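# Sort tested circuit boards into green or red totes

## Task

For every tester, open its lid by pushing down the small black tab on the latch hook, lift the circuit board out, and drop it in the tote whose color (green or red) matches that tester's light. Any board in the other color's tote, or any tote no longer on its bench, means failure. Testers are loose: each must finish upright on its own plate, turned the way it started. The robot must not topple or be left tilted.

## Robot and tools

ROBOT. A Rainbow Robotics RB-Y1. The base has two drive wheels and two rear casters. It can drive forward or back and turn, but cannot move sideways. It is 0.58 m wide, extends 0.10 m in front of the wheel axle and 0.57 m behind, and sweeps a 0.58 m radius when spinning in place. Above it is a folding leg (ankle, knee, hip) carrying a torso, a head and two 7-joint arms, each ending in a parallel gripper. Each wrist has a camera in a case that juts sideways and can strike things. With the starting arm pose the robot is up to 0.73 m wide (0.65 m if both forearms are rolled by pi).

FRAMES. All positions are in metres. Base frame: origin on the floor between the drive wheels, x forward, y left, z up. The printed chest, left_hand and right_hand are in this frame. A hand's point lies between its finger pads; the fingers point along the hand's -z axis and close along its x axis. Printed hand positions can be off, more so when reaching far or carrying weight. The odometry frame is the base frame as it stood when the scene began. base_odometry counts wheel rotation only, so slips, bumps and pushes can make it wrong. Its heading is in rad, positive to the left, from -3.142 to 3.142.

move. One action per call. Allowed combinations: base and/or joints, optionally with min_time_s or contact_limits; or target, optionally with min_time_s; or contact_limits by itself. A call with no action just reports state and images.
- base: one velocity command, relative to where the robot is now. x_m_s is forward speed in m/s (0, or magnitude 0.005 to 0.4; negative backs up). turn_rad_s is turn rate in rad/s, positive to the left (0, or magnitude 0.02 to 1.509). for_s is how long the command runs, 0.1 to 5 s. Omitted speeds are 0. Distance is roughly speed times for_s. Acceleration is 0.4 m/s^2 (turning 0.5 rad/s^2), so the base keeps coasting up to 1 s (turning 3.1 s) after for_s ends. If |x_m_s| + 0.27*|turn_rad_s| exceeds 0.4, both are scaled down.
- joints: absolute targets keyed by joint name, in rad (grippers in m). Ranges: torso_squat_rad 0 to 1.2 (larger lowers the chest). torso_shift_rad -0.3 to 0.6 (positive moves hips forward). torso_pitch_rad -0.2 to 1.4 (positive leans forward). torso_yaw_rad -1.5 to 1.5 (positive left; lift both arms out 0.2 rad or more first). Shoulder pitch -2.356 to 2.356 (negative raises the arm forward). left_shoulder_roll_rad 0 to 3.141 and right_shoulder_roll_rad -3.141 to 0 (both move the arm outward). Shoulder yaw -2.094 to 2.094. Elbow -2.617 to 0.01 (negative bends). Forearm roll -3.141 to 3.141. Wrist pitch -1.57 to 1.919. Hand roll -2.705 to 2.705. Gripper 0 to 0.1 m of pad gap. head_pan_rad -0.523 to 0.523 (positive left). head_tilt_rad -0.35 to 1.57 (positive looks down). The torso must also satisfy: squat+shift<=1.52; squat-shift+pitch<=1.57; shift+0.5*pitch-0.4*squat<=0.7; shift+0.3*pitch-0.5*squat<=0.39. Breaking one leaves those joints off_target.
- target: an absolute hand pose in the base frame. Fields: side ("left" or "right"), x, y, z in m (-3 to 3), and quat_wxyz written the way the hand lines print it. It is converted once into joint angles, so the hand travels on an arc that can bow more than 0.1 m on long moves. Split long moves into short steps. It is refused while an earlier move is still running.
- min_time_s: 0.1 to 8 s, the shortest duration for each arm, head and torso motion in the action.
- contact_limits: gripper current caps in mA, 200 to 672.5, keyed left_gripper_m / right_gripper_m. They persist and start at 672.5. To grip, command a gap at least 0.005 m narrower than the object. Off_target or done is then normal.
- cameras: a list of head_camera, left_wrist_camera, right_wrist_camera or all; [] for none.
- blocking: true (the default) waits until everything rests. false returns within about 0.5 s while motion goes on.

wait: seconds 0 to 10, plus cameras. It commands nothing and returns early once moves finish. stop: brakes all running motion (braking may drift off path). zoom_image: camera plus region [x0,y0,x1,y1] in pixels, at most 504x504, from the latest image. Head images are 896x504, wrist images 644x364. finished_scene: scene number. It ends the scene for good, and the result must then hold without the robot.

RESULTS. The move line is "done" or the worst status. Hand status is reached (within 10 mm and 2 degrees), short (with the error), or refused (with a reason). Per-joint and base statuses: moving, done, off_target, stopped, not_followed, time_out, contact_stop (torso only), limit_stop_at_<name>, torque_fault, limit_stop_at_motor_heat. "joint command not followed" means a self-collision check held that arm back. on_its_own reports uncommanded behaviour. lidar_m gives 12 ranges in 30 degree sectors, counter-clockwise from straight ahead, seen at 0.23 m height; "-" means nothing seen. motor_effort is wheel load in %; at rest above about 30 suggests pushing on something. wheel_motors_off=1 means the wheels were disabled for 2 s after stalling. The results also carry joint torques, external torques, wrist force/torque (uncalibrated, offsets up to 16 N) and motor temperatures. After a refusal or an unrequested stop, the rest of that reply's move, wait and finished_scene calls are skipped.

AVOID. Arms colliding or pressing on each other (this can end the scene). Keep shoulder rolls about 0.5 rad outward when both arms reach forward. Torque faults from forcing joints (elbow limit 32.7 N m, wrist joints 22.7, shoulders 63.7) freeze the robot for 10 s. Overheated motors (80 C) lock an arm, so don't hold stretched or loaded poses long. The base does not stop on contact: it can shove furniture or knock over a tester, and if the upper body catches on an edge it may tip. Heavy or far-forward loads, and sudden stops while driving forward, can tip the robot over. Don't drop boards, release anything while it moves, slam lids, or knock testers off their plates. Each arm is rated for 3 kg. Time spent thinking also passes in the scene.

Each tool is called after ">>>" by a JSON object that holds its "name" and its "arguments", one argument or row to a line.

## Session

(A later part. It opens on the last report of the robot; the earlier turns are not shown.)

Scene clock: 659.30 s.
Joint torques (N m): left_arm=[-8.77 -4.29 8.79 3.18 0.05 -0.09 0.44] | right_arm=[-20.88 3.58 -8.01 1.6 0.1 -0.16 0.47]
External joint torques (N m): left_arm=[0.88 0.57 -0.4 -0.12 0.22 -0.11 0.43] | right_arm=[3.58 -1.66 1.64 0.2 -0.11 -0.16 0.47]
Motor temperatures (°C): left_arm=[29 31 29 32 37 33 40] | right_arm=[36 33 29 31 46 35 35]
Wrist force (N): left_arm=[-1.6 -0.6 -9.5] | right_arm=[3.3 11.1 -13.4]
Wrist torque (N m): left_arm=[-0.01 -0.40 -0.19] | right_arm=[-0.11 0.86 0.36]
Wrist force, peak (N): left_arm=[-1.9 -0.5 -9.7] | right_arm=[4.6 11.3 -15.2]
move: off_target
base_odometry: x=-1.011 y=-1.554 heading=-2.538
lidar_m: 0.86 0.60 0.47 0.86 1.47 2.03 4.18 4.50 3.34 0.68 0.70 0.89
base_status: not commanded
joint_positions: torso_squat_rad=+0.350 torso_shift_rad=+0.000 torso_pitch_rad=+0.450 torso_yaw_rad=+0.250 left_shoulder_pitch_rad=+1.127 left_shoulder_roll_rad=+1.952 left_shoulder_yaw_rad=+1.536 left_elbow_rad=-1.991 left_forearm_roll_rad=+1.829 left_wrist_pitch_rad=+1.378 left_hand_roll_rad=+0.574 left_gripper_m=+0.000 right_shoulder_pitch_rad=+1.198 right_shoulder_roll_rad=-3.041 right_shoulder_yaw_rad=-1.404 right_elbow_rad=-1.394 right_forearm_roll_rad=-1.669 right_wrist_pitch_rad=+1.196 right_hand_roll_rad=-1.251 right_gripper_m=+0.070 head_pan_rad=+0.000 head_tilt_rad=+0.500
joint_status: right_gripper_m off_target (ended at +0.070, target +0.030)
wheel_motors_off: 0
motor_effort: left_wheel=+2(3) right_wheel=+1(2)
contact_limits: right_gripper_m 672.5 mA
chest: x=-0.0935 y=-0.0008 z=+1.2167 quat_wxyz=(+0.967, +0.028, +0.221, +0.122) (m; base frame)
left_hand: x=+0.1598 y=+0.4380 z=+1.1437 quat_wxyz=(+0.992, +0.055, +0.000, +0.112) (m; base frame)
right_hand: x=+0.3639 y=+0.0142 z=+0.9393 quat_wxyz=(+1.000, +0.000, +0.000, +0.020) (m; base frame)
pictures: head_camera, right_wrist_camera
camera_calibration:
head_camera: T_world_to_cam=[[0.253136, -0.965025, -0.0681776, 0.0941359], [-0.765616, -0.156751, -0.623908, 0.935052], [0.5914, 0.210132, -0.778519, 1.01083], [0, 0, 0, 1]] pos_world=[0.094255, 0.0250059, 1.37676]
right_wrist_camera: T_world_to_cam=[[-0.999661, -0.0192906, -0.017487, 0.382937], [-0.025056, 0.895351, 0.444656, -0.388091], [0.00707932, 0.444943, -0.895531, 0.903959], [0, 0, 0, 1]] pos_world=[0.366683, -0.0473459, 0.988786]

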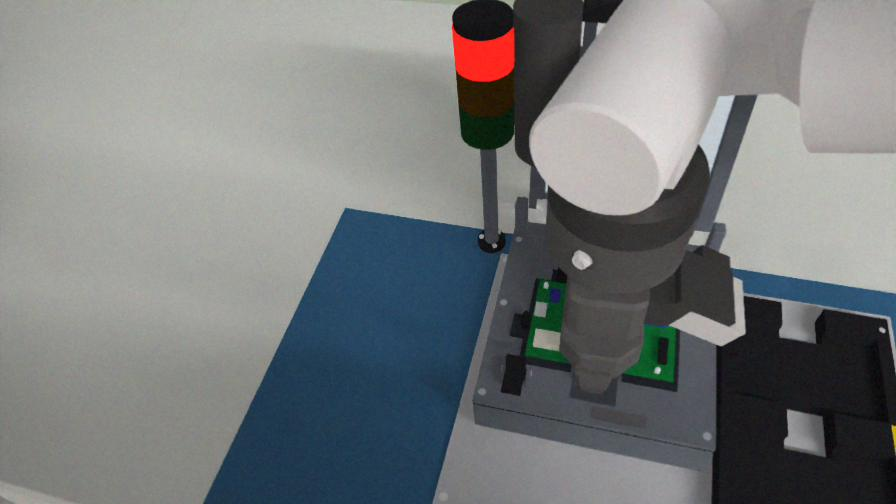

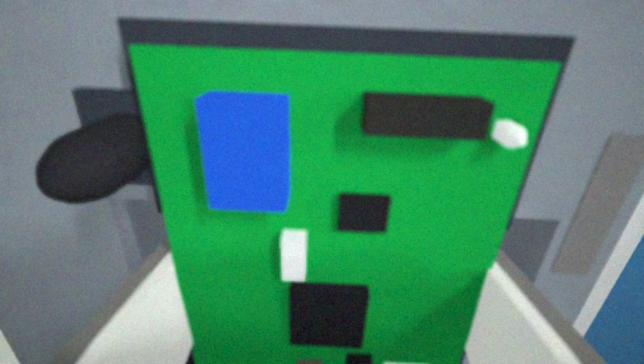

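>>> {"name": "move", "arguments": {
  "target": {"side":"right","x":0.3645,"y":0.0142,"z":0.948,"quat_wxyz":[0.9998,0,0,0.02]},
  "min_time_s": 4,
  "cameras": ["head_camera","right_wrist_camera"]
}}

>>> {"name": "move", "arguments": {
  "target": {"side":"right","x":0.3648,"y":0.0142,"z":0.958,"quat_wxyz":[0.9998,0,0,0.02]},
  "min_time_s": 4,
  "cameras": ["head_camera","right_wrist_camera"]
}}

>>> {"name": "zoom_image", "arguments": {
  "camera": "head_camera",
  "region": [470, 240, 710, 440]
}}

Scene clock: 669.93 s.
Joint torques (N m): left_arm=[-8.84 -4.3 8.71 3.12 0.01 0.04 0.44] | right_arm=[-24.41 7.49 -10.42 0.95 -0.3 0.25 0.33]
External joint torques (N m): left_arm=[0.81 0.56 -0.47 -0.18 0.18 0.02 0.44] | right_arm=[0.05 2.27 -0.71 -0.52 -0.51 0.25 0.33]
Motor temperatures (°C): left_arm=[29 31 29 32 37 33 40] | right_arm=[36 34 29 31 45 35 35]
Wrist force (N): left_arm=[-1.8 -0.4 -9.3] | right_arm=[1.8 11.1 -13.4]
Wrist torque (N m): left_arm=[-0.03 -0.41 -0.20] | right_arm=[-0.13 0.86 0.50]
Wrist force, peak (N): left_arm=[-2.0 -0.6 -9.7] | right_arm=[6.9 13.3 -17.0]
move: done
base_odometry: x=-1.011 y=-1.554 heading=-2.538
lidar_m: 0.86 0.60 0.47 0.86 1.48 2.03 4.19 4.51 3.34 0.68 0.71 0.90
base_status: not commanded
joint_positions: torso_squat_rad=+0.350 torso_shift_rad=+0.000 torso_pitch_rad=+0.450 torso_yaw_rad=+0.250 left_shoulder_pitch_rad=+1.127 left_shoulder_roll_rad=+1.952 left_shoulder_yaw_rad=+1.536 left_elbow_rad=-1.991 left_forearm_roll_rad=+1.829 left_wrist_pitch_rad=+1.378 left_hand_roll_rad=+0.574 left_gripper_m=+0.000 right_shoulder_pitch_rad=+1.183 right_shoulder_roll_rad=-3.033 right_shoulder_yaw_rad=-1.410 right_elbow_rad=-1.401 right_forearm_roll_rad=-1.679 right_wrist_pitch_rad=+1.212 right_hand_roll_rad=-1.249 right_gripper_m=+0.070 head_pan_rad=+0.000 head_tilt_rad=+0.500
joint_status: all done
wheel_motors_off: 0
motor_effort: left_wheel=+3(4) right_wheel=+0(2)
contact_limits: right_gripper_m 672.5 mA
chest: x=-0.0935 y=-0.0008 z=+1.2167 quat_wxyz=(+0.967, +0.028, +0.221, +0.122) (m; base frame)
left_hand: x=+0.1598 y=+0.4380 z=+1.1437 quat_wxyz=(+0.992, +0.055, +0.000, +0.112) (m; base frame)
right_hand: x=+0.3644 y=+0.0143 z=+0.9477 quat_wxyz=(+1.000, +0.000, +0.000, +0.020) (m; base frame)
right_hand_status: reached (checked arc, planned for 4.0 s): 0 mm and 0.0 deg off.
pictures: head_camera, right_wrist_camera
camera_calibration:
head_camera: T_world_to_cam=[[0.253137, -0.965024, -0.0681935, 0.0941474], [-0.765649, -0.156753, -0.623867, 0.935018], [0.591357, 0.210136, -0.77855, 1.01085], [0, 0, 0, 1]] pos_world=[0.0942933, 0.0250064, 1.37674]
right_wrist_camera: T_world_to_cam=[[-0.999657, -0.0200404, -0.0168412, 0.38302], [-0.025435, 0.895716, 0.443898, -0.391002], [0.00618908, 0.444174, -0.895919, 0.912127], [0, 0, 0, 1]] pos_world=[0.367299, -0.0472405, 0.997208]

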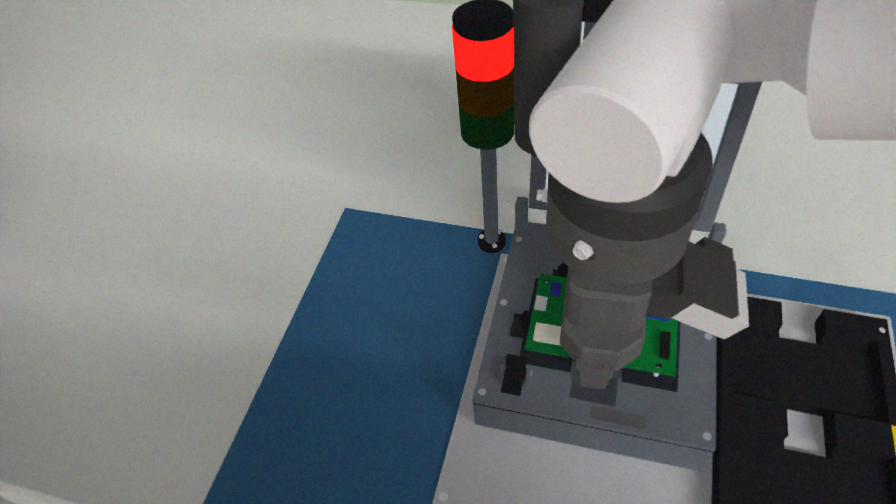

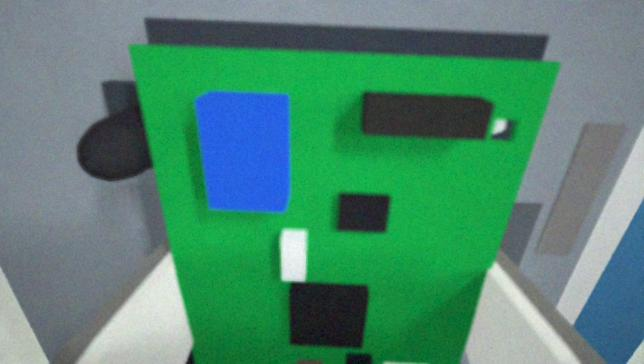

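Scene clock: 674.27 s.
Joint torques (N m): left_arm=[-8.77 -4.37 8.76 3.09 0.02 -0.01 0.37] | right_arm=[-24.37 7.32 -10.68 0.86 -0.44 0.21 -0.4]
External joint torques (N m): left_arm=[0.88 0.49 -0.43 -0.21 0.19 -0.03 0.37] | right_arm=[0.06 2.13 -0.9 -0.69 -0.66 0.21 -0.4]
Motor temperatures (°C): left_arm=[29 31 29 32 37 33 40] | right_arm=[36 34 29 31 45 35 35]
Wrist force (N): left_arm=[-1.7 -0.4 -9.5] | right_arm=[1.9 11.1 -13.4]
Wrist torque (N m): left_arm=[-0.04 -0.41 -0.20] | right_arm=[-0.11 0.81 0.53]
Wrist force, peak (N): left_arm=[-1.9 -0.6 -9.7] | right_arm=[2.2 11.1 -13.8]
move: done
base_odometry: x=-1.011 y=-1.554 heading=-2.538
lidar_m: 0.86 0.60 0.47 0.86 1.47 2.02 4.18 4.50 3.35 0.68 0.71 0.89
base_status: not commanded
joint_positions: torso_squat_rad=+0.350 torso_shift_rad=+0.000 torso_pitch_rad=+0.450 torso_yaw_rad=+0.250 left_shoulder_pitch_rad=+1.127 left_shoulder_roll_rad=+1.952 left_shoulder_yaw_rad=+1.536 left_elbow_rad=-1.991 left_forearm_roll_rad=+1.829 left_wrist_pitch_rad=+1.378 left_hand_roll_rad=+0.574 left_gripper_m=+0.000 right_shoulder_pitch_rad=+1.165 right_shoulder_roll_rad=-3.023 right_shoulder_yaw_rad=-1.418 right_elbow_rad=-1.412 right_forearm_roll_rad=-1.691 right_wrist_pitch_rad=+1.230 right_hand_roll_rad=-1.249 right_gripper_m=+0.070 head_pan_rad=+0.000 head_tilt_rad=+0.500
joint_status: all done
wheel_motors_off: 0
motor_effort: left_wheel=+3(4) right_wheel=+0(2)
contact_limits: right_gripper_m 672.5 mA
chest: x=-0.0935 y=-0.0008 z=+1.2167 quat_wxyz=(+0.967, +0.028, +0.221, +0.122) (m; base frame)
left_hand: x=+0.1598 y=+0.4380 z=+1.1437 quat_wxyz=(+0.992, +0.055, +0.000, +0.112) (m; base frame)
right_hand: x=+0.3648 y=+0.0143 z=+0.9577 quat_wxyz=(+1.000, +0.000, +0.000, +0.020) (m; base frame)
right_hand_status: reached (checked arc, planned for 4.0 s): 0 mm and 0.0 deg off.
pictures: head_camera, right_wrist_camera
camera_calibration:
head_camera: T_world_to_cam=[[0.253138, -0.965024, -0.0681937, 0.0941476], [-0.765649, -0.156754, -0.623867, 0.935018], [0.591356, 0.210136, -0.77855, 1.01085], [0, 0, 0, 1]] pos_world=[0.0942934, 0.0250064, 1.37674]
right_wrist_camera: T_world_to_cam=[[-0.999651, -0.0202317, -0.0169873, 0.383668], [-0.0256712, 0.895716, 0.443884, -0.395339], [0.0062353, 0.444166, -0.895923, 0.921058], [0, 0, 0, 1]] pos_world=[0.367642, -0.0472282, 1.0072]

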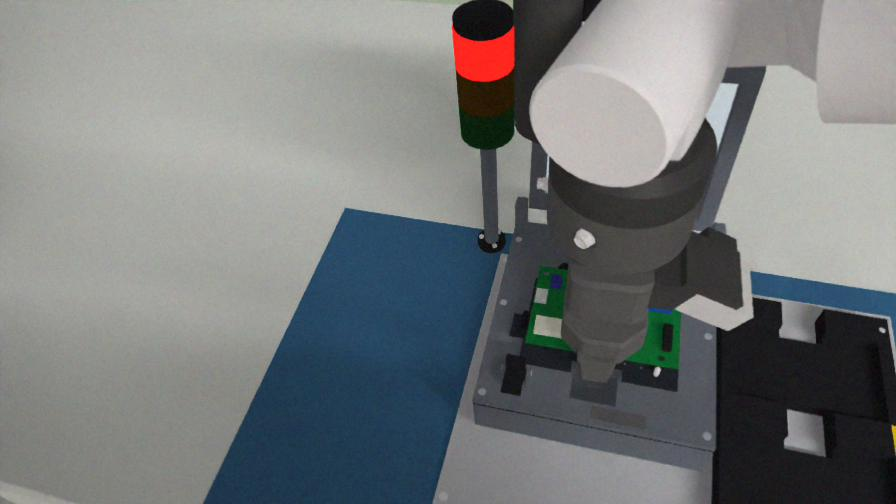

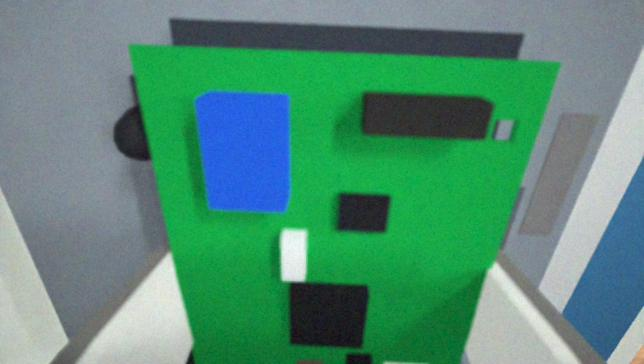

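Scaled by 2.100 from the camera's 896x504 image, which has a finer 1280x720 frame.

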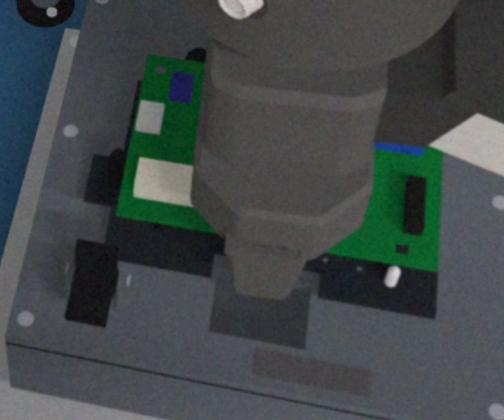

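>>> {"name": "move", "arguments": {
  "target": {"side":"right","x":0.3648,"y":0.0142,"z":1.0,"quat_wxyz":[0.9998,0,0,0.02]},
  "min_time_s": 2,
  "cameras": []
}}

>>> {"name": "move", "arguments": {
  "target": {"side":"right","x":0.35,"y":0.0,"z":1.11,"quat_wxyz":[0.9998,0,0,0.02]},
  "min_time_s": 2.5,
  "cameras": []
}}

>>> {"name": "move", "arguments": {
  "target": {"side":"right","x":0.29,"y":-0.2,"z":1.15,"quat_wxyz":[1,0,0,0]},
  "min_time_s": 2,
  "cameras": []
}}

>>> {"name": "move", "arguments": {
  "joints": {"torso_yaw_rad":0},
  "min_time_s": 2,
  "cameras": ["head_camera"]
}}

>>> {"name": "zoom_image", "arguments": {
  "camera": "head_camera",
  "region": [200, 180, 650, 504]
}}

Scene clock: 687.43 s.
Joint torques (N m): left_arm=[-8.77 -4.14 8.87 3.1 0.07 0.05 0.35] | right_arm=[-23.93 6.97 -10.67 1.18 -0.29 0.24 -0.32]
External joint torques (N m): left_arm=[0.89 0.72 -0.32 -0.2 0.24 0.03 0.35] | right_arm=[0.34 1.93 -0.64 -0.7 -0.52 0.24 -0.32]
Motor temperatures (°C): left_arm=[29 31 29 32 37 33 40] | right_arm=[36 34 29 31 45 35 35]
Wrist force (N): left_arm=[-1.9 -0.6 -9.4] | right_arm=[2.4 10.9 -13.2]
Wrist torque (N m): left_arm=[-0.01 -0.42 -0.21] | right_arm=[-0.11 0.87 0.53]
Wrist force, peak (N): left_arm=[-1.9 -0.3 -9.9] | right_arm=[2.0 11.0 -13.8]
move: done
base_odometry: x=-1.011 y=-1.554 heading=-2.538
lidar_m: 0.86 0.60 0.47 0.86 1.48 2.03 4.18 4.50 3.34 0.68 0.71 0.89
base_status: not commanded
joint_positions: torso_squat_rad=+0.350 torso_shift_rad=+0.000 torso_pitch_rad=+0.450 torso_yaw_rad=+0.250 left_shoulder_pitch_rad=+1.127 left_shoulder_roll_rad=+1.952 left_shoulder_yaw_rad=+1.536 left_elbow_rad=-1.991 left_forearm_roll_rad=+1.829 left_wrist_pitch_rad=+1.378 left_hand_roll_rad=+0.574 left_gripper_m=+0.000 right_shoulder_pitch_rad=+1.090 right_shoulder_roll_rad=-2.986 right_shoulder_yaw_rad=-1.451 right_elbow_rad=-1.447 right_forearm_roll_rad=-1.741 right_wrist_pitch_rad=+1.307 right_hand_roll_rad=-1.250 right_gripper_m=+0.070 head_pan_rad=+0.000 head_tilt_rad=+0.500
joint_status: all done
wheel_motors_off: 0
motor_effort: left_wheel=+3(3) right_wheel=+0(2)
contact_limits: right_gripper_m 672.5 mA
chest: x=-0.0935 y=-0.0008 z=+1.2167 quat_wxyz=(+0.967, +0.028, +0.221, +0.122) (m; base frame)
left_hand: x=+0.1598 y=+0.4380 z=+1.1437 quat_wxyz=(+0.992, +0.055, +0.000, +0.112) (m; base frame)
right_hand: x=+0.3648 y=+0.0143 z=+0.9999 quat_wxyz=(+1.000, +0.000, +0.000, +0.020) (m; base frame)
right_hand_status: reached (checked arc, planned for 2.0 s): 0 mm and 0.0 deg off.
pictures: none
No camera images: "cameras" was empty.

Scene clock: 690.27 s.
Joint torques (N m): left_arm=[-8.86 -4.36 8.76 3.1 0.09 0.04 0.36] | right_arm=[-22.4 6.25 -10.93 1.97 -0.33 0.11 -0.46]
External joint torques (N m): left_arm=[0.79 0.5 -0.43 -0.2 0.26 0.02 0.36] | right_arm=[0.4 2.18 -0.74 -0.86 -0.56 0.11 -0.46]
Motor temperatures (°C): left_arm=[29 31 29 32 37 33 40] | right_arm=[36 34 29 31 45 35 35]
Wrist force (N): left_arm=[-1.8 -0.7 -9.5] | right_arm=[2.0 10.9 -13.9]
Wrist torque (N m): left_arm=[0.01 -0.43 -0.20] | right_arm=[-0.09 0.83 0.52]
Wrist force, peak (N): left_arm=[-2.0 -0.4 -9.7] | right_arm=[2.3 11.0 -14.0]
move: done
base_odometry: x=-1.011 y=-1.554 heading=-2.538
lidar_m: 0.86 0.60 0.47 0.85 1.47 2.02 4.18 4.50 3.34 0.69 0.70 0.89
base_status: not commanded
joint_positions: torso_squat_rad=+0.350 torso_shift_rad=+0.000 torso_pitch_rad=+0.450 torso_yaw_rad=+0.250 left_shoulder_pitch_rad=+1.127 left_shoulder_roll_rad=+1.952 left_shoulder_yaw_rad=+1.536 left_elbow_rad=-1.991 left_forearm_roll_rad=+1.829 left_wrist_pitch_rad=+1.378 left_hand_roll_rad=+0.574 left_gripper_m=+0.000 right_shoulder_pitch_rad=+0.895 right_shoulder_roll_rad=-2.873 right_shoulder_yaw_rad=-1.539 right_elbow_rad=-1.540 right_forearm_roll_rad=-1.880 right_wrist_pitch_rad=+1.512 right_hand_roll_rad=-1.266 right_gripper_m=+0.070 head_pan_rad=+0.000 head_tilt_rad=+0.500
joint_status: all done
wheel_motors_off: 0
motor_effort: left_wheel=+2(4) right_wheel=-1(2)
contact_limits: right_gripper_m 672.5 mA
chest: x=-0.0935 y=-0.0008 z=+1.2167 quat_wxyz=(+0.967, +0.028, +0.221, +0.122) (m; base frame)
left_hand: x=+0.1598 y=+0.4380 z=+1.1437 quat_wxyz=(+0.992, +0.055, +0.000, +0.112) (m; base frame)
right_hand: x=+0.3500 y=+0.0001 z=+1.1099 quat_wxyz=(+1.000, +0.000, +0.000, +0.020) (m; base frame)
right_hand_status: reached (checked arc, planned for 2.5 s): 0 mm and 0.0 deg off.
pictures: none
No camera images: "cameras" was empty.

Scene clock: 692.60 s.
Joint torques (N m): left_arm=[-8.76 -4.19 8.8 3.09 0.17 0.03 0.38] | right_arm=[-12.9 -0.14 -10.34 2.44 -0.26 0.04 0.29]
External joint torques (N m): left_arm=[0.89 0.67 -0.38 -0.21 0.34 0.01 0.38] | right_arm=[-0.35 1.61 -0.73 -0.63 -0.5 0.04 0.29]
Motor temperatures (°C): left_arm=[29 31 29 32 37 33 40] | right_arm=[36 34 29 31 45 35 35]
Wrist force (N): left_arm=[-1.9 -0.8 -9.5] | right_arm=[2.4 10.8 -13.6]
Wrist torque (N m): left_arm=[0.01 -0.41 -0.19] | right_arm=[-0.10 0.86 0.52]
Wrist force, peak (N): left_arm=[-2.1 -0.5 -9.8] | right_arm=[2.6 11.2 -13.9]
move: done
base_odometry: x=-1.011 y=-1.554 heading=-2.538
lidar_m: 0.86 0.60 0.47 0.86 1.47 2.03 4.18 4.50 3.34 0.68 0.70 0.89
base_status: not commanded
joint_positions: torso_squat_rad=+0.350 torso_shift_rad=+0.000 torso_pitch_rad=+0.450 torso_yaw_rad=+0.250 left_shoulder_pitch_rad=+1.127 left_shoulder_roll_rad=+1.952 left_shoulder_yaw_rad=+1.536 left_elbow_rad=-1.991 left_forearm_roll_rad=+1.829 left_wrist_pitch_rad=+1.378 left_hand_roll_rad=+0.574 left_gripper_m=+0.000 right_shoulder_pitch_rad=+0.795 right_shoulder_roll_rad=-2.124 right_shoulder_yaw_rad=-1.556 right_elbow_rad=-2.088 right_forearm_roll_rad=-1.938 right_wrist_pitch_rad=+1.661 right_hand_roll_rad=-1.145 right_gripper_m=+0.070 head_pan_rad=+0.000 head_tilt_rad=+0.500
joint_status: all done
wheel_motors_off: 0
motor_effort: left_wheel=+1(3) right_wheel=+0(2)
contact_limits: right_gripper_m 672.5 mA
chest: x=-0.0935 y=-0.0008 z=+1.2167 quat_wxyz=(+0.967, +0.028, +0.221, +0.122) (m; base frame)
left_hand: x=+0.1598 y=+0.4380 z=+1.1437 quat_wxyz=(+0.992, +0.055, +0.000, +0.112) (m; base frame)
right_hand: x=+0.2900 y=-0.2000 z=+1.1499 quat_wxyz=(+1.000, +0.000, +0.000, +0.000) (m; base frame)
right_hand_status: reached (checked arc, planned for 2.0 s): 0 mm and 0.0 deg off.
pictures: none
No camera images: "cameras" was empty.

Scene clock: 694.90 s.
Joint torques (N m): left_arm=[-9.33 -3.35 9.36 2.35 0.22 -0.08 0.32] | right_arm=[-12.65 1.03 -9.79 2.98 -0.08 0.19 0.34]
External joint torques (N m): left_arm=[0.75 0.39 -0.24 -0.09 0.2 -0.01 0.32] | right_arm=[-0.39 0.97 -0.45 -0.63 -0.43 0 0.34]
Motor temperatures (°C): left_arm=[29 31 29 32 37 33 40] | right_arm=[36 34 29 31 45 35 35]
Wrist force (N): left_arm=[-1.4 0.0 -9.2] | right_arm=[1.8 11.5 -13.7]
Wrist torque (N m): left_arm=[-0.06 -0.38 -0.22] | right_arm=[-0.12 0.80 0.53]
Wrist force, peak (N): left_arm=[-1.5 -0.3 -9.8] | right_arm=[2.1 11.7 -13.9]
move: done
base_odometry: x=-1.011 y=-1.554 heading=-2.538
lidar_m: 0.85 0.60 0.48 0.85 1.47 2.02 4.18 4.51 3.34 0.69 0.71 0.88
base_status: not commanded
joint_positions: torso_squat_rad=+0.350 torso_shift_rad=+0.000 torso_pitch_rad=+0.450 torso_yaw_rad=+0.000 left_shoulder_pitch_rad=+1.127 left_shoulder_roll_rad=+1.952 left_shoulder_yaw_rad=+1.536 left_elbow_rad=-1.991 left_forearm_roll_rad=+1.829 left_wrist_pitch_rad=+1.378 left_hand_roll_rad=+0.574 left_gripper_m=+0.000 right_shoulder_pitch_rad=+0.795 right_shoulder_roll_rad=-2.124 right_shoulder_yaw_rad=-1.556 right_elbow_rad=-2.088 right_forearm_roll_rad=-1.938 right_wrist_pitch_rad=+1.661 right_hand_roll_rad=-1.145 right_gripper_m=+0.070 head_pan_rad=+0.000 head_tilt_rad=+0.500
joint_status: all done
wheel_motors_off: 0
motor_effort: left_wheel=+2(4) right_wheel=+0(2)
contact_limits: right_gripper_m 672.5 mA
chest: x=-0.0935 y=-0.0008 z=+1.2167 quat_wxyz=(+0.975, +0.000, +0.223, +0.000) (m; base frame)
left_hand: x=+0.2502 y=+0.3601 z=+1.0999 quat_wxyz=(+1.000, +0.000, +0.000, +0.000) (m; base frame)
right_hand: x=+0.2351 y=-0.2864 z=+1.1763 quat_wxyz=(+0.992, -0.054, +0.000, -0.112) (m; base frame)
pictures: head_camera
camera_calibration:
head_camera: T_world_to_cam=[[0.0309369, -0.998758, 0.0390578, -0.0571452], [-0.789006, -0.0483915, -0.612476, 0.919058], [0.613606, -0.0118687, -0.789523, 1.02611], [0, 0, 0, 1]] pos_world=[0.0972846, -0.000421097, 1.37527]

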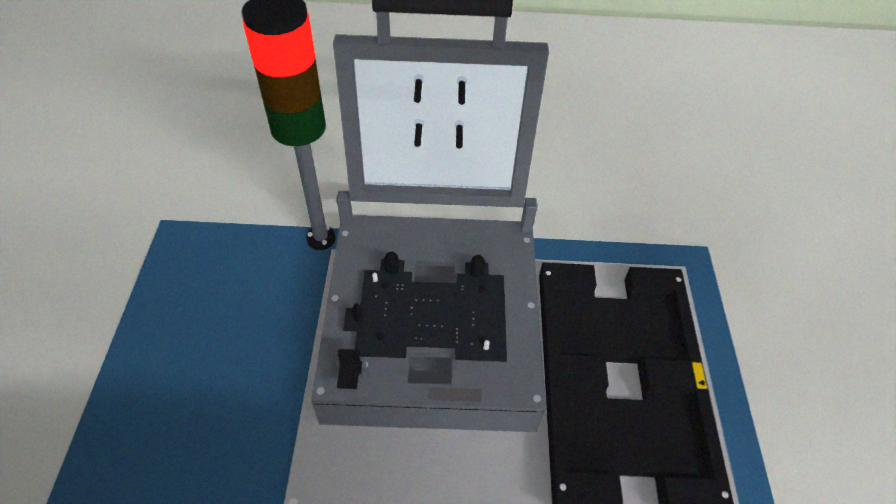

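Scaled by 1.120 from the camera's 896x504 image, which has a finer 1280x720 frame.

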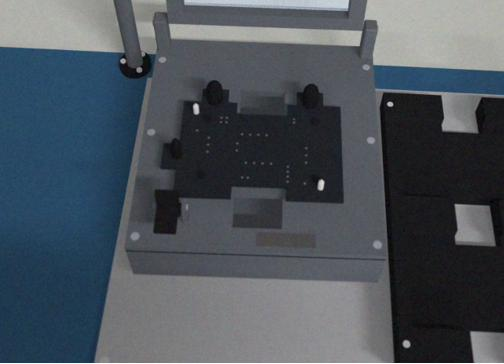

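>>> {"name": "move", "arguments": {
  "target": {"side":"right","x":0.30,"y":-0.32,"z":1.15,"quat_wxyz":[1,0,0,0]},
  "min_time_s": 2,
  "cameras": []
}}

>>> {"name": "move", "arguments": {
  "base": {"x_m_s":-0.25,"for_s":4},
  "cameras": ["head_camera"]
}}

>>> {"name": "move", "arguments": {
  "base": {"turn_rad_s":0.606,"for_s":5},
  "joints": {"head_tilt_rad":-0.05},
  "cameras": ["head_camera"]
}}

Scene clock: 711.37 s.
Joint torques (N m): left_arm=[-9.16 -3.35 9.32 2.32 0.24 -0.12 0.44] | right_arm=[-11.75 0.55 -8.56 3.48 0.36 -0.32 0.24]
External joint torques (N m): left_arm=[0.92 0.38 -0.28 -0.12 0.22 -0.04 0.44] | right_arm=[2.74 -1.35 1.7 0.35 0.1 -0.29 0.24]
Motor temperatures (°C): left_arm=[29 31 29 32 37 33 40] | right_arm=[36 33 29 31 45 35 35]
Wrist force (N): left_arm=[-1.6 0.2 -9.5] | right_arm=[2.5 11.2 -13.5]
Wrist torque (N m): left_arm=[-0.06 -0.40 -0.21] | right_arm=[-0.13 0.88 0.54]
Wrist force, peak (N): left_arm=[-1.6 -0.1 -9.7] | right_arm=[2.1 12.0 -13.9]
move: done
base_odometry: x=-1.011 y=-1.554 heading=-2.538
lidar_m: 0.86 0.60 0.48 0.86 1.47 2.03 4.18 4.50 3.33 0.68 0.70 0.89
base_status: not commanded
joint_positions: torso_squat_rad=+0.350 torso_shift_rad=+0.000 torso_pitch_rad=+0.450 torso_yaw_rad=+0.000 left_shoulder_pitch_rad=+1.127 left_shoulder_roll_rad=+1.952 left_shoulder_yaw_rad=+1.536 left_elbow_rad=-1.991 left_forearm_roll_rad=+1.829 left_wrist_pitch_rad=+1.378 left_hand_roll_rad=+0.574 left_gripper_m=+0.000 right_shoulder_pitch_rad=+0.912 right_shoulder_roll_rad=-2.167 right_shoulder_yaw_rad=-1.494 right_elbow_rad=-1.781 right_forearm_roll_rad=-1.915 right_wrist_pitch_rad=+1.519 right_hand_roll_rad=-0.622 right_gripper_m=+0.070 head_pan_rad=+0.000 head_tilt_rad=+0.500
joint_status: all done
wheel_motors_off: 0
motor_effort: left_wheel=+2(3) right_wheel=+0(3)
contact_limits: right_gripper_m 672.5 mA
chest: x=-0.0935 y=-0.0008 z=+1.2167 quat_wxyz=(+0.975, +0.000, +0.223, +0.000) (m; base frame)
left_hand: x=+0.2502 y=+0.3601 z=+1.0999 quat_wxyz=(+1.000, +0.000, +0.000, +0.000) (m; base frame)
right_hand: x=+0.3001 y=-0.3199 z=+1.1503 quat_wxyz=(+1.000, +0.000, -0.001, +0.000) (m; base frame)
right_hand_status: reached (checked arc, planned for 2.0 s): 0 mm and 0.1 deg off.
pictures: none
No camera images: "cameras" was empty.

Scene clock: 716.60 s.
Joint torques (N m): left_arm=[-9.46 -3.11 9.32 2.29 0.13 -0.11 0.39] | right_arm=[-12.46 1.72 -9.41 3.17 0.24 -0.13 0.29]
External joint torques (N m): left_arm=[0.62 0.62 -0.28 -0.15 0.11 -0.03 0.39] | right_arm=[2.04 -0.18 0.86 0.04 -0.02 -0.1 0.29]
Motor temperatures (°C): left_arm=[29 31 29 32 37 33 40] | right_arm=[36 33 29 31 45 35 35]
Wrist force (N): left_arm=[-1.5 0.0 -9.7] | right_arm=[2.2 11.1 -13.6]
Wrist torque (N m): left_arm=[-0.04 -0.39 -0.22] | right_arm=[-0.11 0.83 0.52]
Wrist force, peak (N): left_arm=[-1.7 0.3 -9.8] | right_arm=[2.3 11.5 -13.6]
move: done
base_odometry: x=-0.188 y=-0.986 heading=-2.537
lidar_m: 1.66 1.29 1.46 1.42 1.48 2.04 3.18 3.33 3.33 3.22 1.57 1.34
base_status: done (sent for 4 of 4 s)
joint_positions: torso_squat_rad=+0.350 torso_shift_rad=+0.000 torso_pitch_rad=+0.450 torso_yaw_rad=+0.000 left_shoulder_pitch_rad=+1.127 left_shoulder_roll_rad=+1.952 left_shoulder_yaw_rad=+1.536 left_elbow_rad=-1.991 left_forearm_roll_rad=+1.829 left_wrist_pitch_rad=+1.378 left_hand_roll_rad=+0.574 left_gripper_m=+0.000 right_shoulder_pitch_rad=+0.913 right_shoulder_roll_rad=-2.168 right_shoulder_yaw_rad=-1.494 right_elbow_rad=-1.781 right_forearm_roll_rad=-1.915 right_wrist_pitch_rad=+1.519 right_hand_roll_rad=-0.622 right_gripper_m=+0.070 head_pan_rad=+0.000 head_tilt_rad=+0.500
joint_status: not commanded
wheel_motors_off: 0
motor_effort: left_wheel=+6(25) right_wheel=-2(21)
contact_limits: right_gripper_m 672.5 mA
chest: x=-0.0935 y=-0.0008 z=+1.2167 quat_wxyz=(+0.975, +0.000, +0.223, +0.000) (m; base frame)
left_hand: x=+0.2503 y=+0.3601 z=+1.0999 quat_wxyz=(+1.000, +0.000, +0.000, +0.000) (m; base frame)
right_hand: x=+0.3001 y=-0.3199 z=+1.1502 quat_wxyz=(+1.000, +0.000, -0.001, +0.000) (m; base frame)
pictures: head_camera
camera_calibration:
head_camera: T_world_to_cam=[[0.0309424, -0.998758, 0.0390634, -0.0571495], [-0.789043, -0.0483986, -0.612428, 0.91901], [0.613558, -0.0118727, -0.78956, 1.02613], [0, 0, 0, 1]] pos_world=[0.0973156, -0.000416707, 1.37525]

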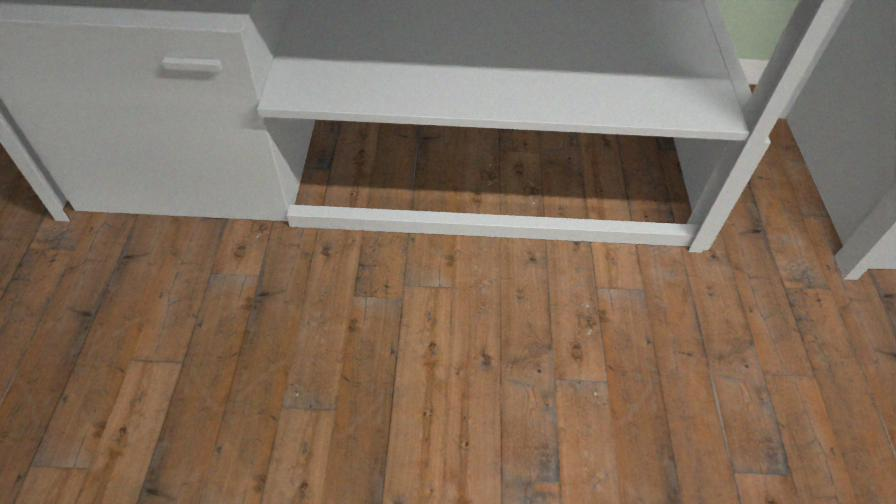

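Scene clock: 723.10 s.
Joint torques (N m): left_arm=[-9.08 -3.24 9.48 2.29 0.28 -0.21 0.4] | right_arm=[-12.45 1.54 -9.44 3.15 0.1 -0.18 0.23]
External joint torques (N m): left_arm=[1 0.5 -0.11 -0.15 0.26 -0.13 0.4] | right_arm=[2.05 -0.37 0.82 0.03 -0.16 -0.15 0.23]
Motor temperatures (°C): left_arm=[29 31 29 32 37 33 40] | right_arm=[35 33 29 31 45 35 35]
Wrist force (N): left_arm=[-1.4 0.1 -9.2] | right_arm=[2.3 11.3 -13.3]
Wrist torque (N m): left_arm=[-0.04 -0.38 -0.19] | right_arm=[-0.14 0.85 0.54]
Wrist force, peak (N): left_arm=[-1.8 0.2 -9.7] | right_arm=[2.3 11.3 -13.6]
move: done
base_odometry: x=-0.188 y=-0.986 heading=+0.492
lidar_m: 3.17 3.22 3.45 3.20 1.86 1.35 1.86 1.31 1.53 1.43 1.44 1.83
base_status: done (sent for 5 of 5 s)
joint_positions: torso_squat_rad=+0.350 torso_shift_rad=+0.000 torso_pitch_rad=+0.450 torso_yaw_rad=+0.000 left_shoulder_pitch_rad=+1.127 left_shoulder_roll_rad=+1.952 left_shoulder_yaw_rad=+1.536 left_elbow_rad=-1.991 left_forearm_roll_rad=+1.829 left_wrist_pitch_rad=+1.378 left_hand_roll_rad=+0.574 left_gripper_m=+0.000 right_shoulder_pitch_rad=+0.913 right_shoulder_roll_rad=-2.168 right_shoulder_yaw_rad=-1.494 right_elbow_rad=-1.781 right_forearm_roll_rad=-1.915 right_wrist_pitch_rad=+1.519 right_hand_roll_rad=-0.622 right_gripper_m=+0.070 head_pan_rad=+0.000 head_tilt_rad=-0.050
joint_status: all done
wheel_motors_off: 0
motor_effort: left_wheel=+0(25) right_wheel=+3(27)
contact_limits: right_gripper_m 672.5 mA
chest: x=-0.0935 y=-0.0007 z=+1.2167 quat_wxyz=(+0.975, +0.000, +0.223, +0.000) (m; base frame)
left_hand: x=+0.2502 y=+0.3601 z=+1.0999 quat_wxyz=(+1.000, +0.000, +0.000, +0.000) (m; base frame)
right_hand: x=+0.3001 y=-0.3199 z=+1.1502 quat_wxyz=(+1.000, +0.000, -0.001, +0.000) (m; base frame)
pictures: head_camera
camera_calibration:
head_camera: T_world_to_cam=[[0.00544714, -0.998762, 0.0494389, -0.0711847], [-0.352616, -0.0481824, -0.934527, 1.36005], [0.935752, -0.0123425, -0.352442, 0.415429], [0, 0, 0, 1]] pos_world=[0.0912247, -0.000438789, 1.42094]

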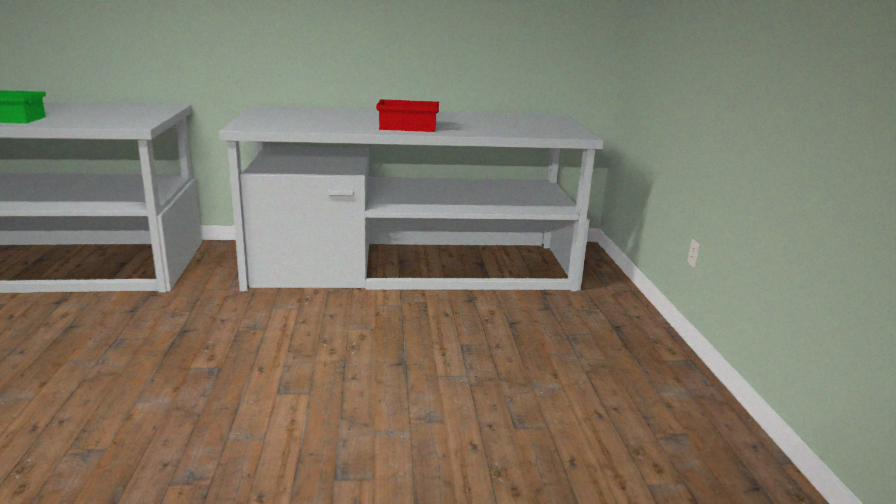

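>>> {"name": "move", "arguments": {
  "base": {"x_m_s":0.3,"for_s":4},
  "cameras": []
}}

>>> {"name": "move", "arguments": {
  "base": {"x_m_s":0.25,"for_s":4},
  "cameras": []
}}

>>> {"name": "move", "arguments": {
  "base": {"turn_rad_s":0.1,"for_s":1.4},
  "joints": {"head_tilt_rad":0.3},
  "cameras": ["head_camera"]
}}

Scene clock: 756.07 s.
Joint torques (N m): left_arm=[-9.01 -3.45 9.21 2.24 0.27 -0.12 0.37] | right_arm=[-12.12 2 -9.24 3.08 0.18 -0.08 0.23]
External joint torques (N m): left_arm=[1.07 0.29 -0.39 -0.2 0.25 -0.04 0.37] | right_arm=[2.38 0.1 1.03 -0.04 -0.08 -0.05 0.23]
Motor temperatures (°C): left_arm=[29 31 29 32 37 33 40] | right_arm=[35 33 29 31 45 35 35]
Wrist force (N): left_arm=[-1.6 0.0 -9.4] | right_arm=[2.1 11.2 -13.6]
Wrist torque (N m): left_arm=[-0.04 -0.39 -0.21] | right_arm=[-0.12 0.83 0.53]
Wrist force, peak (N): left_arm=[-1.6 0.0 -9.8] | right_arm=[2.9 11.4 -13.6]
move: done
base_odometry: x=+0.869 y=-0.418 heading=+0.492
lidar_m: 2.00 2.01 3.03 3.33 3.38 2.60 2.44 2.09 1.40 1.30 1.31 1.67
base_status: done (sent for 4 of 4 s)
joint_positions: torso_squat_rad=+0.350 torso_shift_rad=+0.000 torso_pitch_rad=+0.450 torso_yaw_rad=+0.000 left_shoulder_pitch_rad=+1.127 left_shoulder_roll_rad=+1.952 left_shoulder_yaw_rad=+1.536 left_elbow_rad=-1.991 left_forearm_roll_rad=+1.829 left_wrist_pitch_rad=+1.378 left_hand_roll_rad=+0.574 left_gripper_m=+0.000 right_shoulder_pitch_rad=+0.913 right_shoulder_roll_rad=-2.168 right_shoulder_yaw_rad=-1.494 right_elbow_rad=-1.781 right_forearm_roll_rad=-1.915 right_wrist_pitch_rad=+1.519 right_hand_roll_rad=-0.622 right_gripper_m=+0.070 head_pan_rad=+0.000 head_tilt_rad=-0.050
joint_status: not commanded
wheel_motors_off: 0
motor_effort: left_wheel=+0(27) right_wheel=-2(28)
contact_limits: right_gripper_m 672.5 mA
chest: x=-0.0934 y=-0.0007 z=+1.2167 quat_wxyz=(+0.975, +0.000, +0.223, +0.000) (m; base frame)
left_hand: x=+0.2503 y=+0.3601 z=+1.0998 quat_wxyz=(+1.000, +0.000, +0.000, +0.000) (m; base frame)
right_hand: x=+0.3002 y=-0.3199 z=+1.1501 quat_wxyz=(+1.000, +0.000, -0.001, +0.000) (m; base frame)
pictures: none
No camera images: "cameras" was empty.

Scene clock: 761.17 s.
Joint torques (N m): left_arm=[-9.4 -3.35 9.22 2.26 0.24 -0.06 0.36] | right_arm=[-12.53 2.09 -9.34 3.06 0.17 -0.18 0.29]
External joint torques (N m): left_arm=[0.68 0.39 -0.38 -0.18 0.22 0.02 0.36] | right_arm=[1.97 0.18 0.93 -0.06 -0.09 -0.15 0.29]
Motor temperatures (°C): left_arm=[29 31 29 32 37 33 40] | right_arm=[35 33 29 31 45 35 35]
Wrist force (N): left_arm=[-1.7 0.0 -9.2] | right_arm=[2.6 10.9 -13.5]
Wrist torque (N m): left_arm=[-0.04 -0.41 -0.19] | right_arm=[-0.11 0.88 0.53]
Wrist force, peak (N): left_arm=[-1.6 0.2 -9.8] | right_arm=[2.4 11.1 -13.8]
move: done
base_odometry: x=+1.751 y=+0.055 heading=+0.493
lidar_m: 1.64 1.03 1.28 2.65 3.48 3.55 3.41 1.91 1.29 1.19 1.21 1.24
base_status: done (sent for 4 of 4 s)
joint_positions: torso_squat_rad=+0.350 torso_shift_rad=+0.000 torso_pitch_rad=+0.450 torso_yaw_rad=+0.000 left_shoulder_pitch_rad=+1.127 left_shoulder_roll_rad=+1.952 left_shoulder_yaw_rad=+1.536 left_elbow_rad=-1.991 left_forearm_roll_rad=+1.829 left_wrist_pitch_rad=+1.378 left_hand_roll_rad=+0.574 left_gripper_m=+0.000 right_shoulder_pitch_rad=+0.913 right_shoulder_roll_rad=-2.168 right_shoulder_yaw_rad=-1.494 right_elbow_rad=-1.781 right_forearm_roll_rad=-1.915 right_wrist_pitch_rad=+1.519 right_hand_roll_rad=-0.622 right_gripper_m=+0.070 head_pan_rad=+0.000 head_tilt_rad=-0.050
joint_status: not commanded
wheel_motors_off: 0
motor_effort: left_wheel=-2(24) right_wheel=-3(19)
contact_limits: right_gripper_m 672.5 mA
chest: x=-0.0935 y=-0.0007 z=+1.2167 quat_wxyz=(+0.975, +0.000, +0.223, +0.000) (m; base frame)
left_hand: x=+0.2503 y=+0.3601 z=+1.0999 quat_wxyz=(+1.000, +0.000, +0.000, +0.000) (m; base frame)
right_hand: x=+0.3001 y=-0.3199 z=+1.1502 quat_wxyz=(+1.000, +0.000, -0.001, +0.000) (m; base frame)
pictures: none
No camera images: "cameras" was empty.

Scene clock: 763.07 s.
Joint torques (N m): left_arm=[-9.28 -3.22 9.42 2.35 0.2 -0.09 0.35] | right_arm=[-12.3 1.93 -9.22 3.07 0.23 -0.11 0.26]
External joint torques (N m): left_arm=[0.8 0.52 -0.17 -0.09 0.18 -0.02 0.35] | right_arm=[2.2 0.03 1.04 -0.05 -0.03 -0.09 0.26]
Motor temperatures (°C): left_arm=[29 31 29 32 37 33 40] | right_arm=[35 33 29 31 45 35 35]
Wrist force (N): left_arm=[-1.7 0.2 -9.4] | right_arm=[2.1 11.4 -13.8]
Wrist torque (N m): left_arm=[-0.06 -0.42 -0.20] | right_arm=[-0.15 0.83 0.53]
Wrist force, peak (N): left_arm=[-1.8 0.1 -9.7] | right_arm=[2.1 11.4 -13.8]
move: done
base_odometry: x=+1.751 y=+0.055 heading=+0.632
lidar_m: 1.04 1.03 1.60 3.41 3.60 3.49 3.41 1.65 1.23 1.20 1.24 1.23
base_status: done (sent for 1.4 of 1.4 s)
joint_positions: torso_squat_rad=+0.350 torso_shift_rad=+0.000 torso_pitch_rad=+0.450 torso_yaw_rad=+0.000 left_shoulder_pitch_rad=+1.127 left_shoulder_roll_rad=+1.952 left_shoulder_yaw_rad=+1.536 left_elbow_rad=-1.991 left_forearm_roll_rad=+1.829 left_wrist_pitch_rad=+1.378 left_hand_roll_rad=+0.574 left_gripper_m=+0.000 right_shoulder_pitch_rad=+0.913 right_shoulder_roll_rad=-2.168 right_shoulder_yaw_rad=-1.494 right_elbow_rad=-1.781 right_forearm_roll_rad=-1.915 right_wrist_pitch_rad=+1.519 right_hand_roll_rad=-0.622 right_gripper_m=+0.070 head_pan_rad=+0.000 head_tilt_rad=+0.300
joint_status: all done
wheel_motors_off: 0
motor_effort: left_wheel=-4(26) right_wheel=-1(25)
contact_limits: right_gripper_m 672.5 mA
chest: x=-0.0935 y=-0.0007 z=+1.2167 quat_wxyz=(+0.975, +0.000, +0.223, +0.000) (m; base frame)
left_hand: x=+0.2503 y=+0.3601 z=+1.0999 quat_wxyz=(+1.000, +0.000, +0.000, +0.000) (m; base frame)
right_hand: x=+0.3001 y=-0.3198 z=+1.1502 quat_wxyz=(+1.000, +0.000, -0.001, +0.000) (m; base frame)
pictures: head_camera
camera_calibration:
head_camera: T_world_to_cam=[[0.0223834, -0.998759, 0.0444938, -0.0645337], [-0.651659, -0.0483268, -0.756971, 1.11771], [0.758182, -0.0120513, -0.651932, 0.83326], [0, 0, 0, 1]] pos_world=[0.0980479, -0.000396425, 1.39217]

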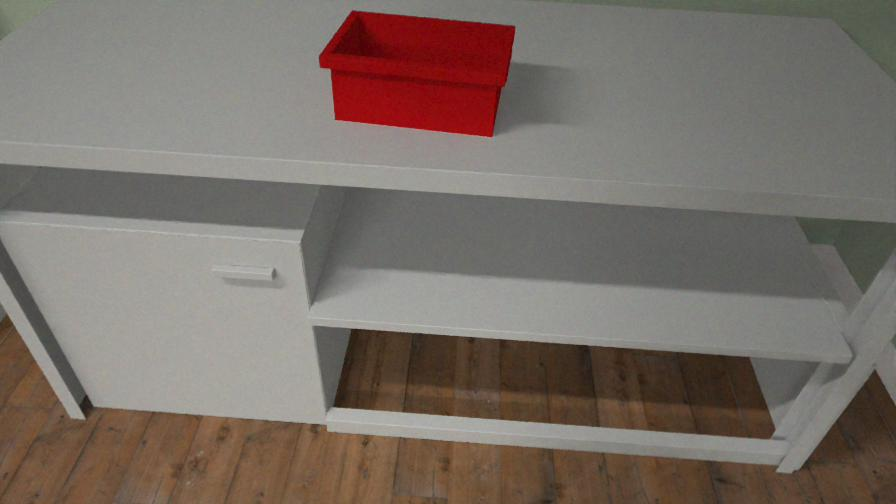

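>>> {"name": "move", "arguments": {
  "base": {"x_m_s":0.2,"for_s":2.5},
  "joints": {"head_tilt_rad":0.5},
  "cameras": ["head_camera"]
}}

Scene clock: 776.17 s.
Joint torques (N m): left_arm=[-9.37 -3.25 9.35 2.3 0.17 -0.03 0.45] | right_arm=[-12.52 2.2 -9.45 3.11 0.2 -0.12 0.24]
External joint torques (N m): left_arm=[0.71 0.48 -0.25 -0.14 0.15 0.05 0.45] | right_arm=[1.99 0.29 0.81 -0.02 -0.06 -0.1 0.24]
Motor temperatures (°C): left_arm=[29 31 29 32 37 33 40] | right_arm=[35 33 29 31 45 35 35]
Wrist force (N): left_arm=[-1.7 0.0 -9.7] | right_arm=[2.1 10.9 -13.2]
Wrist torque (N m): left_arm=[-0.05 -0.40 -0.20] | right_arm=[-0.08 0.84 0.50]
Wrist force, peak (N): left_arm=[-1.7 0.1 -9.8] | right_arm=[2.3 11.1 -13.8]
move: done
base_odometry: x=+2.154 y=+0.350 heading=+0.632
lidar_m: 0.98 0.57 0.72 2.46 3.59 3.98 3.90 1.67 1.25 1.21 0.92 1.16
base_status: done (sent for 2.5 of 2.5 s)
joint_positions: torso_squat_rad=+0.350 torso_shift_rad=+0.000 torso_pitch_rad=+0.450 torso_yaw_rad=+0.000 left_shoulder_pitch_rad=+1.127 left_shoulder_roll_rad=+1.952 left_shoulder_yaw_rad=+1.536 left_elbow_rad=-1.991 left_forearm_roll_rad=+1.829 left_wrist_pitch_rad=+1.378 left_hand_roll_rad=+0.574 left_gripper_m=+0.000 right_shoulder_pitch_rad=+0.913 right_shoulder_roll_rad=-2.168 right_shoulder_yaw_rad=-1.494 right_elbow_rad=-1.781 right_forearm_roll_rad=-1.915 right_wrist_pitch_rad=+1.519 right_hand_roll_rad=-0.622 right_gripper_m=+0.070 head_pan_rad=+0.000 head_tilt_rad=+0.500
joint_status: all done
wheel_motors_off: 0
motor_effort: left_wheel=-1(27) right_wheel=-1(27)
contact_limits: right_gripper_m 672.5 mA
chest: x=-0.0934 y=-0.0007 z=+1.2167 quat_wxyz=(+0.975, +0.000, +0.223, +0.000) (m; base frame)
left_hand: x=+0.2503 y=+0.3601 z=+1.0998 quat_wxyz=(+1.000, +0.000, +0.000, +0.000) (m; base frame)
right_hand: x=+0.3001 y=-0.3198 z=+1.1502 quat_wxyz=(+1.000, +0.000, -0.001, +0.000) (m; base frame)
pictures: head_camera
camera_calibration:
head_camera: T_world_to_cam=[[0.0309553, -0.998755, 0.0391145, -0.0571863], [-0.789091, -0.0484392, -0.612363, 0.918957], [0.613496, -0.011909, -0.789608, 1.02615], [0, 0, 0, 1]] pos_world=[0.0973743, -0.000381285, 1.37523]

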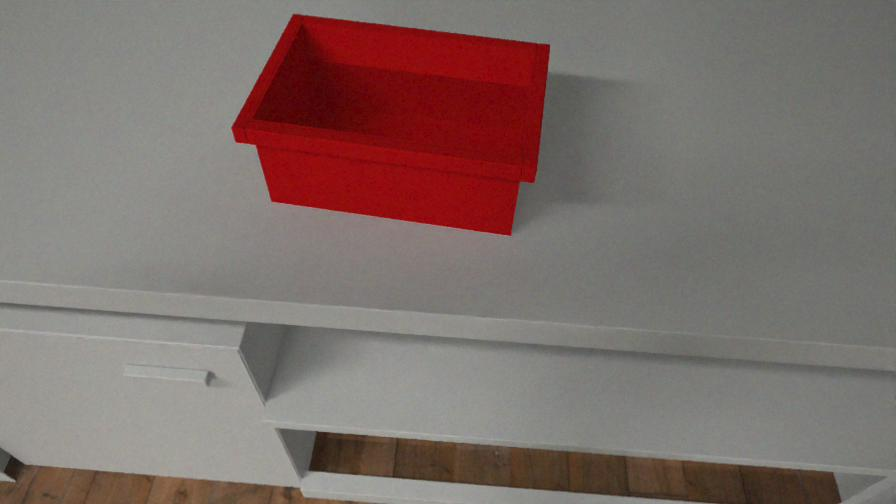

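>>> {"name": "move", "arguments": {
  "base": {"x_m_s":0.14,"for_s":2},
  "joints": {"head_tilt_rad":0.75},
  "cameras": ["head_camera"]
}}

Scene clock: 789.03 s.
Joint torques (N m): left_arm=[-9.24 -3.46 9.34 2.32 0.17 -0.06 0.47] | right_arm=[-12.48 2.12 -9.29 3.12 0.19 -0.23 0.34]
External joint torques (N m): left_arm=[0.84 0.28 -0.26 -0.12 0.15 0.01 0.47] | right_arm=[2.03 0.21 0.97 0 -0.07 -0.2 0.34]
Motor temperatures (°C): left_arm=[29 31 29 32 37 33 40] | right_arm=[35 33 29 31 45 35 35]
Wrist force (N): left_arm=[-1.8 0.2 -9.4] | right_arm=[2.1 11.0 -13.5]
Wrist torque (N m): left_arm=[-0.06 -0.41 -0.22] | right_arm=[-0.10 0.84 0.55]
Wrist force, peak (N): left_arm=[-1.5 -0.1 -9.7] | right_arm=[2.4 11.2 -13.9]
move: done
base_odometry: x=+2.380 y=+0.516 heading=+0.632
lidar_m: 0.86 0.37 0.35 0.89 3.58 4.28 4.19 1.68 1.26 0.84 0.89 0.88
base_status: done (sent for 2 of 2 s)
joint_positions: torso_squat_rad=+0.350 torso_shift_rad=+0.000 torso_pitch_rad=+0.450 torso_yaw_rad=+0.000 left_shoulder_pitch_rad=+1.127 left_shoulder_roll_rad=+1.952 left_shoulder_yaw_rad=+1.536 left_elbow_rad=-1.991 left_forearm_roll_rad=+1.829 left_wrist_pitch_rad=+1.378 left_hand_roll_rad=+0.574 left_gripper_m=+0.000 right_shoulder_pitch_rad=+0.913 right_shoulder_roll_rad=-2.168 right_shoulder_yaw_rad=-1.494 right_elbow_rad=-1.781 right_forearm_roll_rad=-1.915 right_wrist_pitch_rad=+1.519 right_hand_roll_rad=-0.622 right_gripper_m=+0.070 head_pan_rad=+0.000 head_tilt_rad=+0.750
joint_status: all done
wheel_motors_off: 0
motor_effort: left_wheel=-3(23) right_wheel=-1(21)
contact_limits: right_gripper_m 672.5 mA
chest: x=-0.0935 y=-0.0007 z=+1.2167 quat_wxyz=(+0.975, +0.000, +0.223, +0.000) (m; base frame)
left_hand: x=+0.2503 y=+0.3601 z=+1.0999 quat_wxyz=(+1.000, +0.000, +0.000, +0.000) (m; base frame)
right_hand: x=+0.3001 y=-0.3198 z=+1.1502 quat_wxyz=(+1.000, +0.000, -0.001, +0.000) (m; base frame)
pictures: head_camera
camera_calibration:
head_camera: T_world_to_cam=[[0.0398858, -0.998748, 0.0301838, -0.044915], [-0.916016, -0.0486156, -0.398185, 0.623487], [0.399154, -0.0117669, -0.916808, 1.20551], [0, 0, 0, 1]] pos_world=[0.0917311, -0.000362367, 1.35484]

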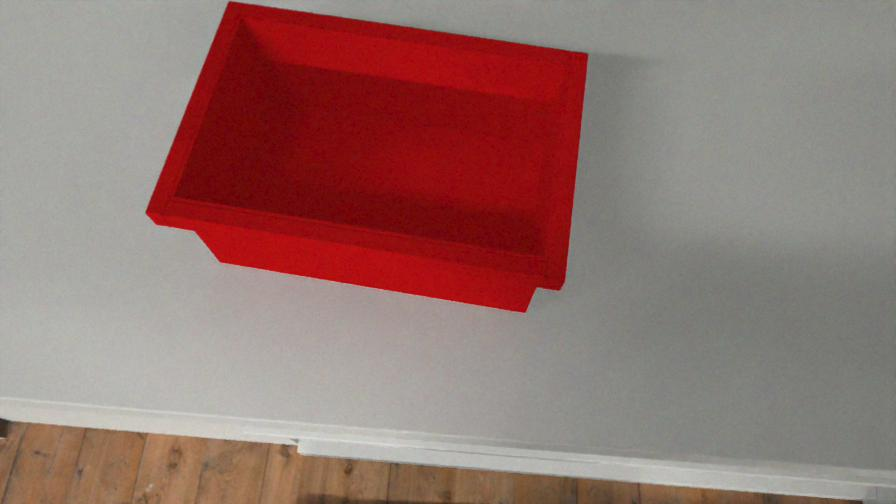

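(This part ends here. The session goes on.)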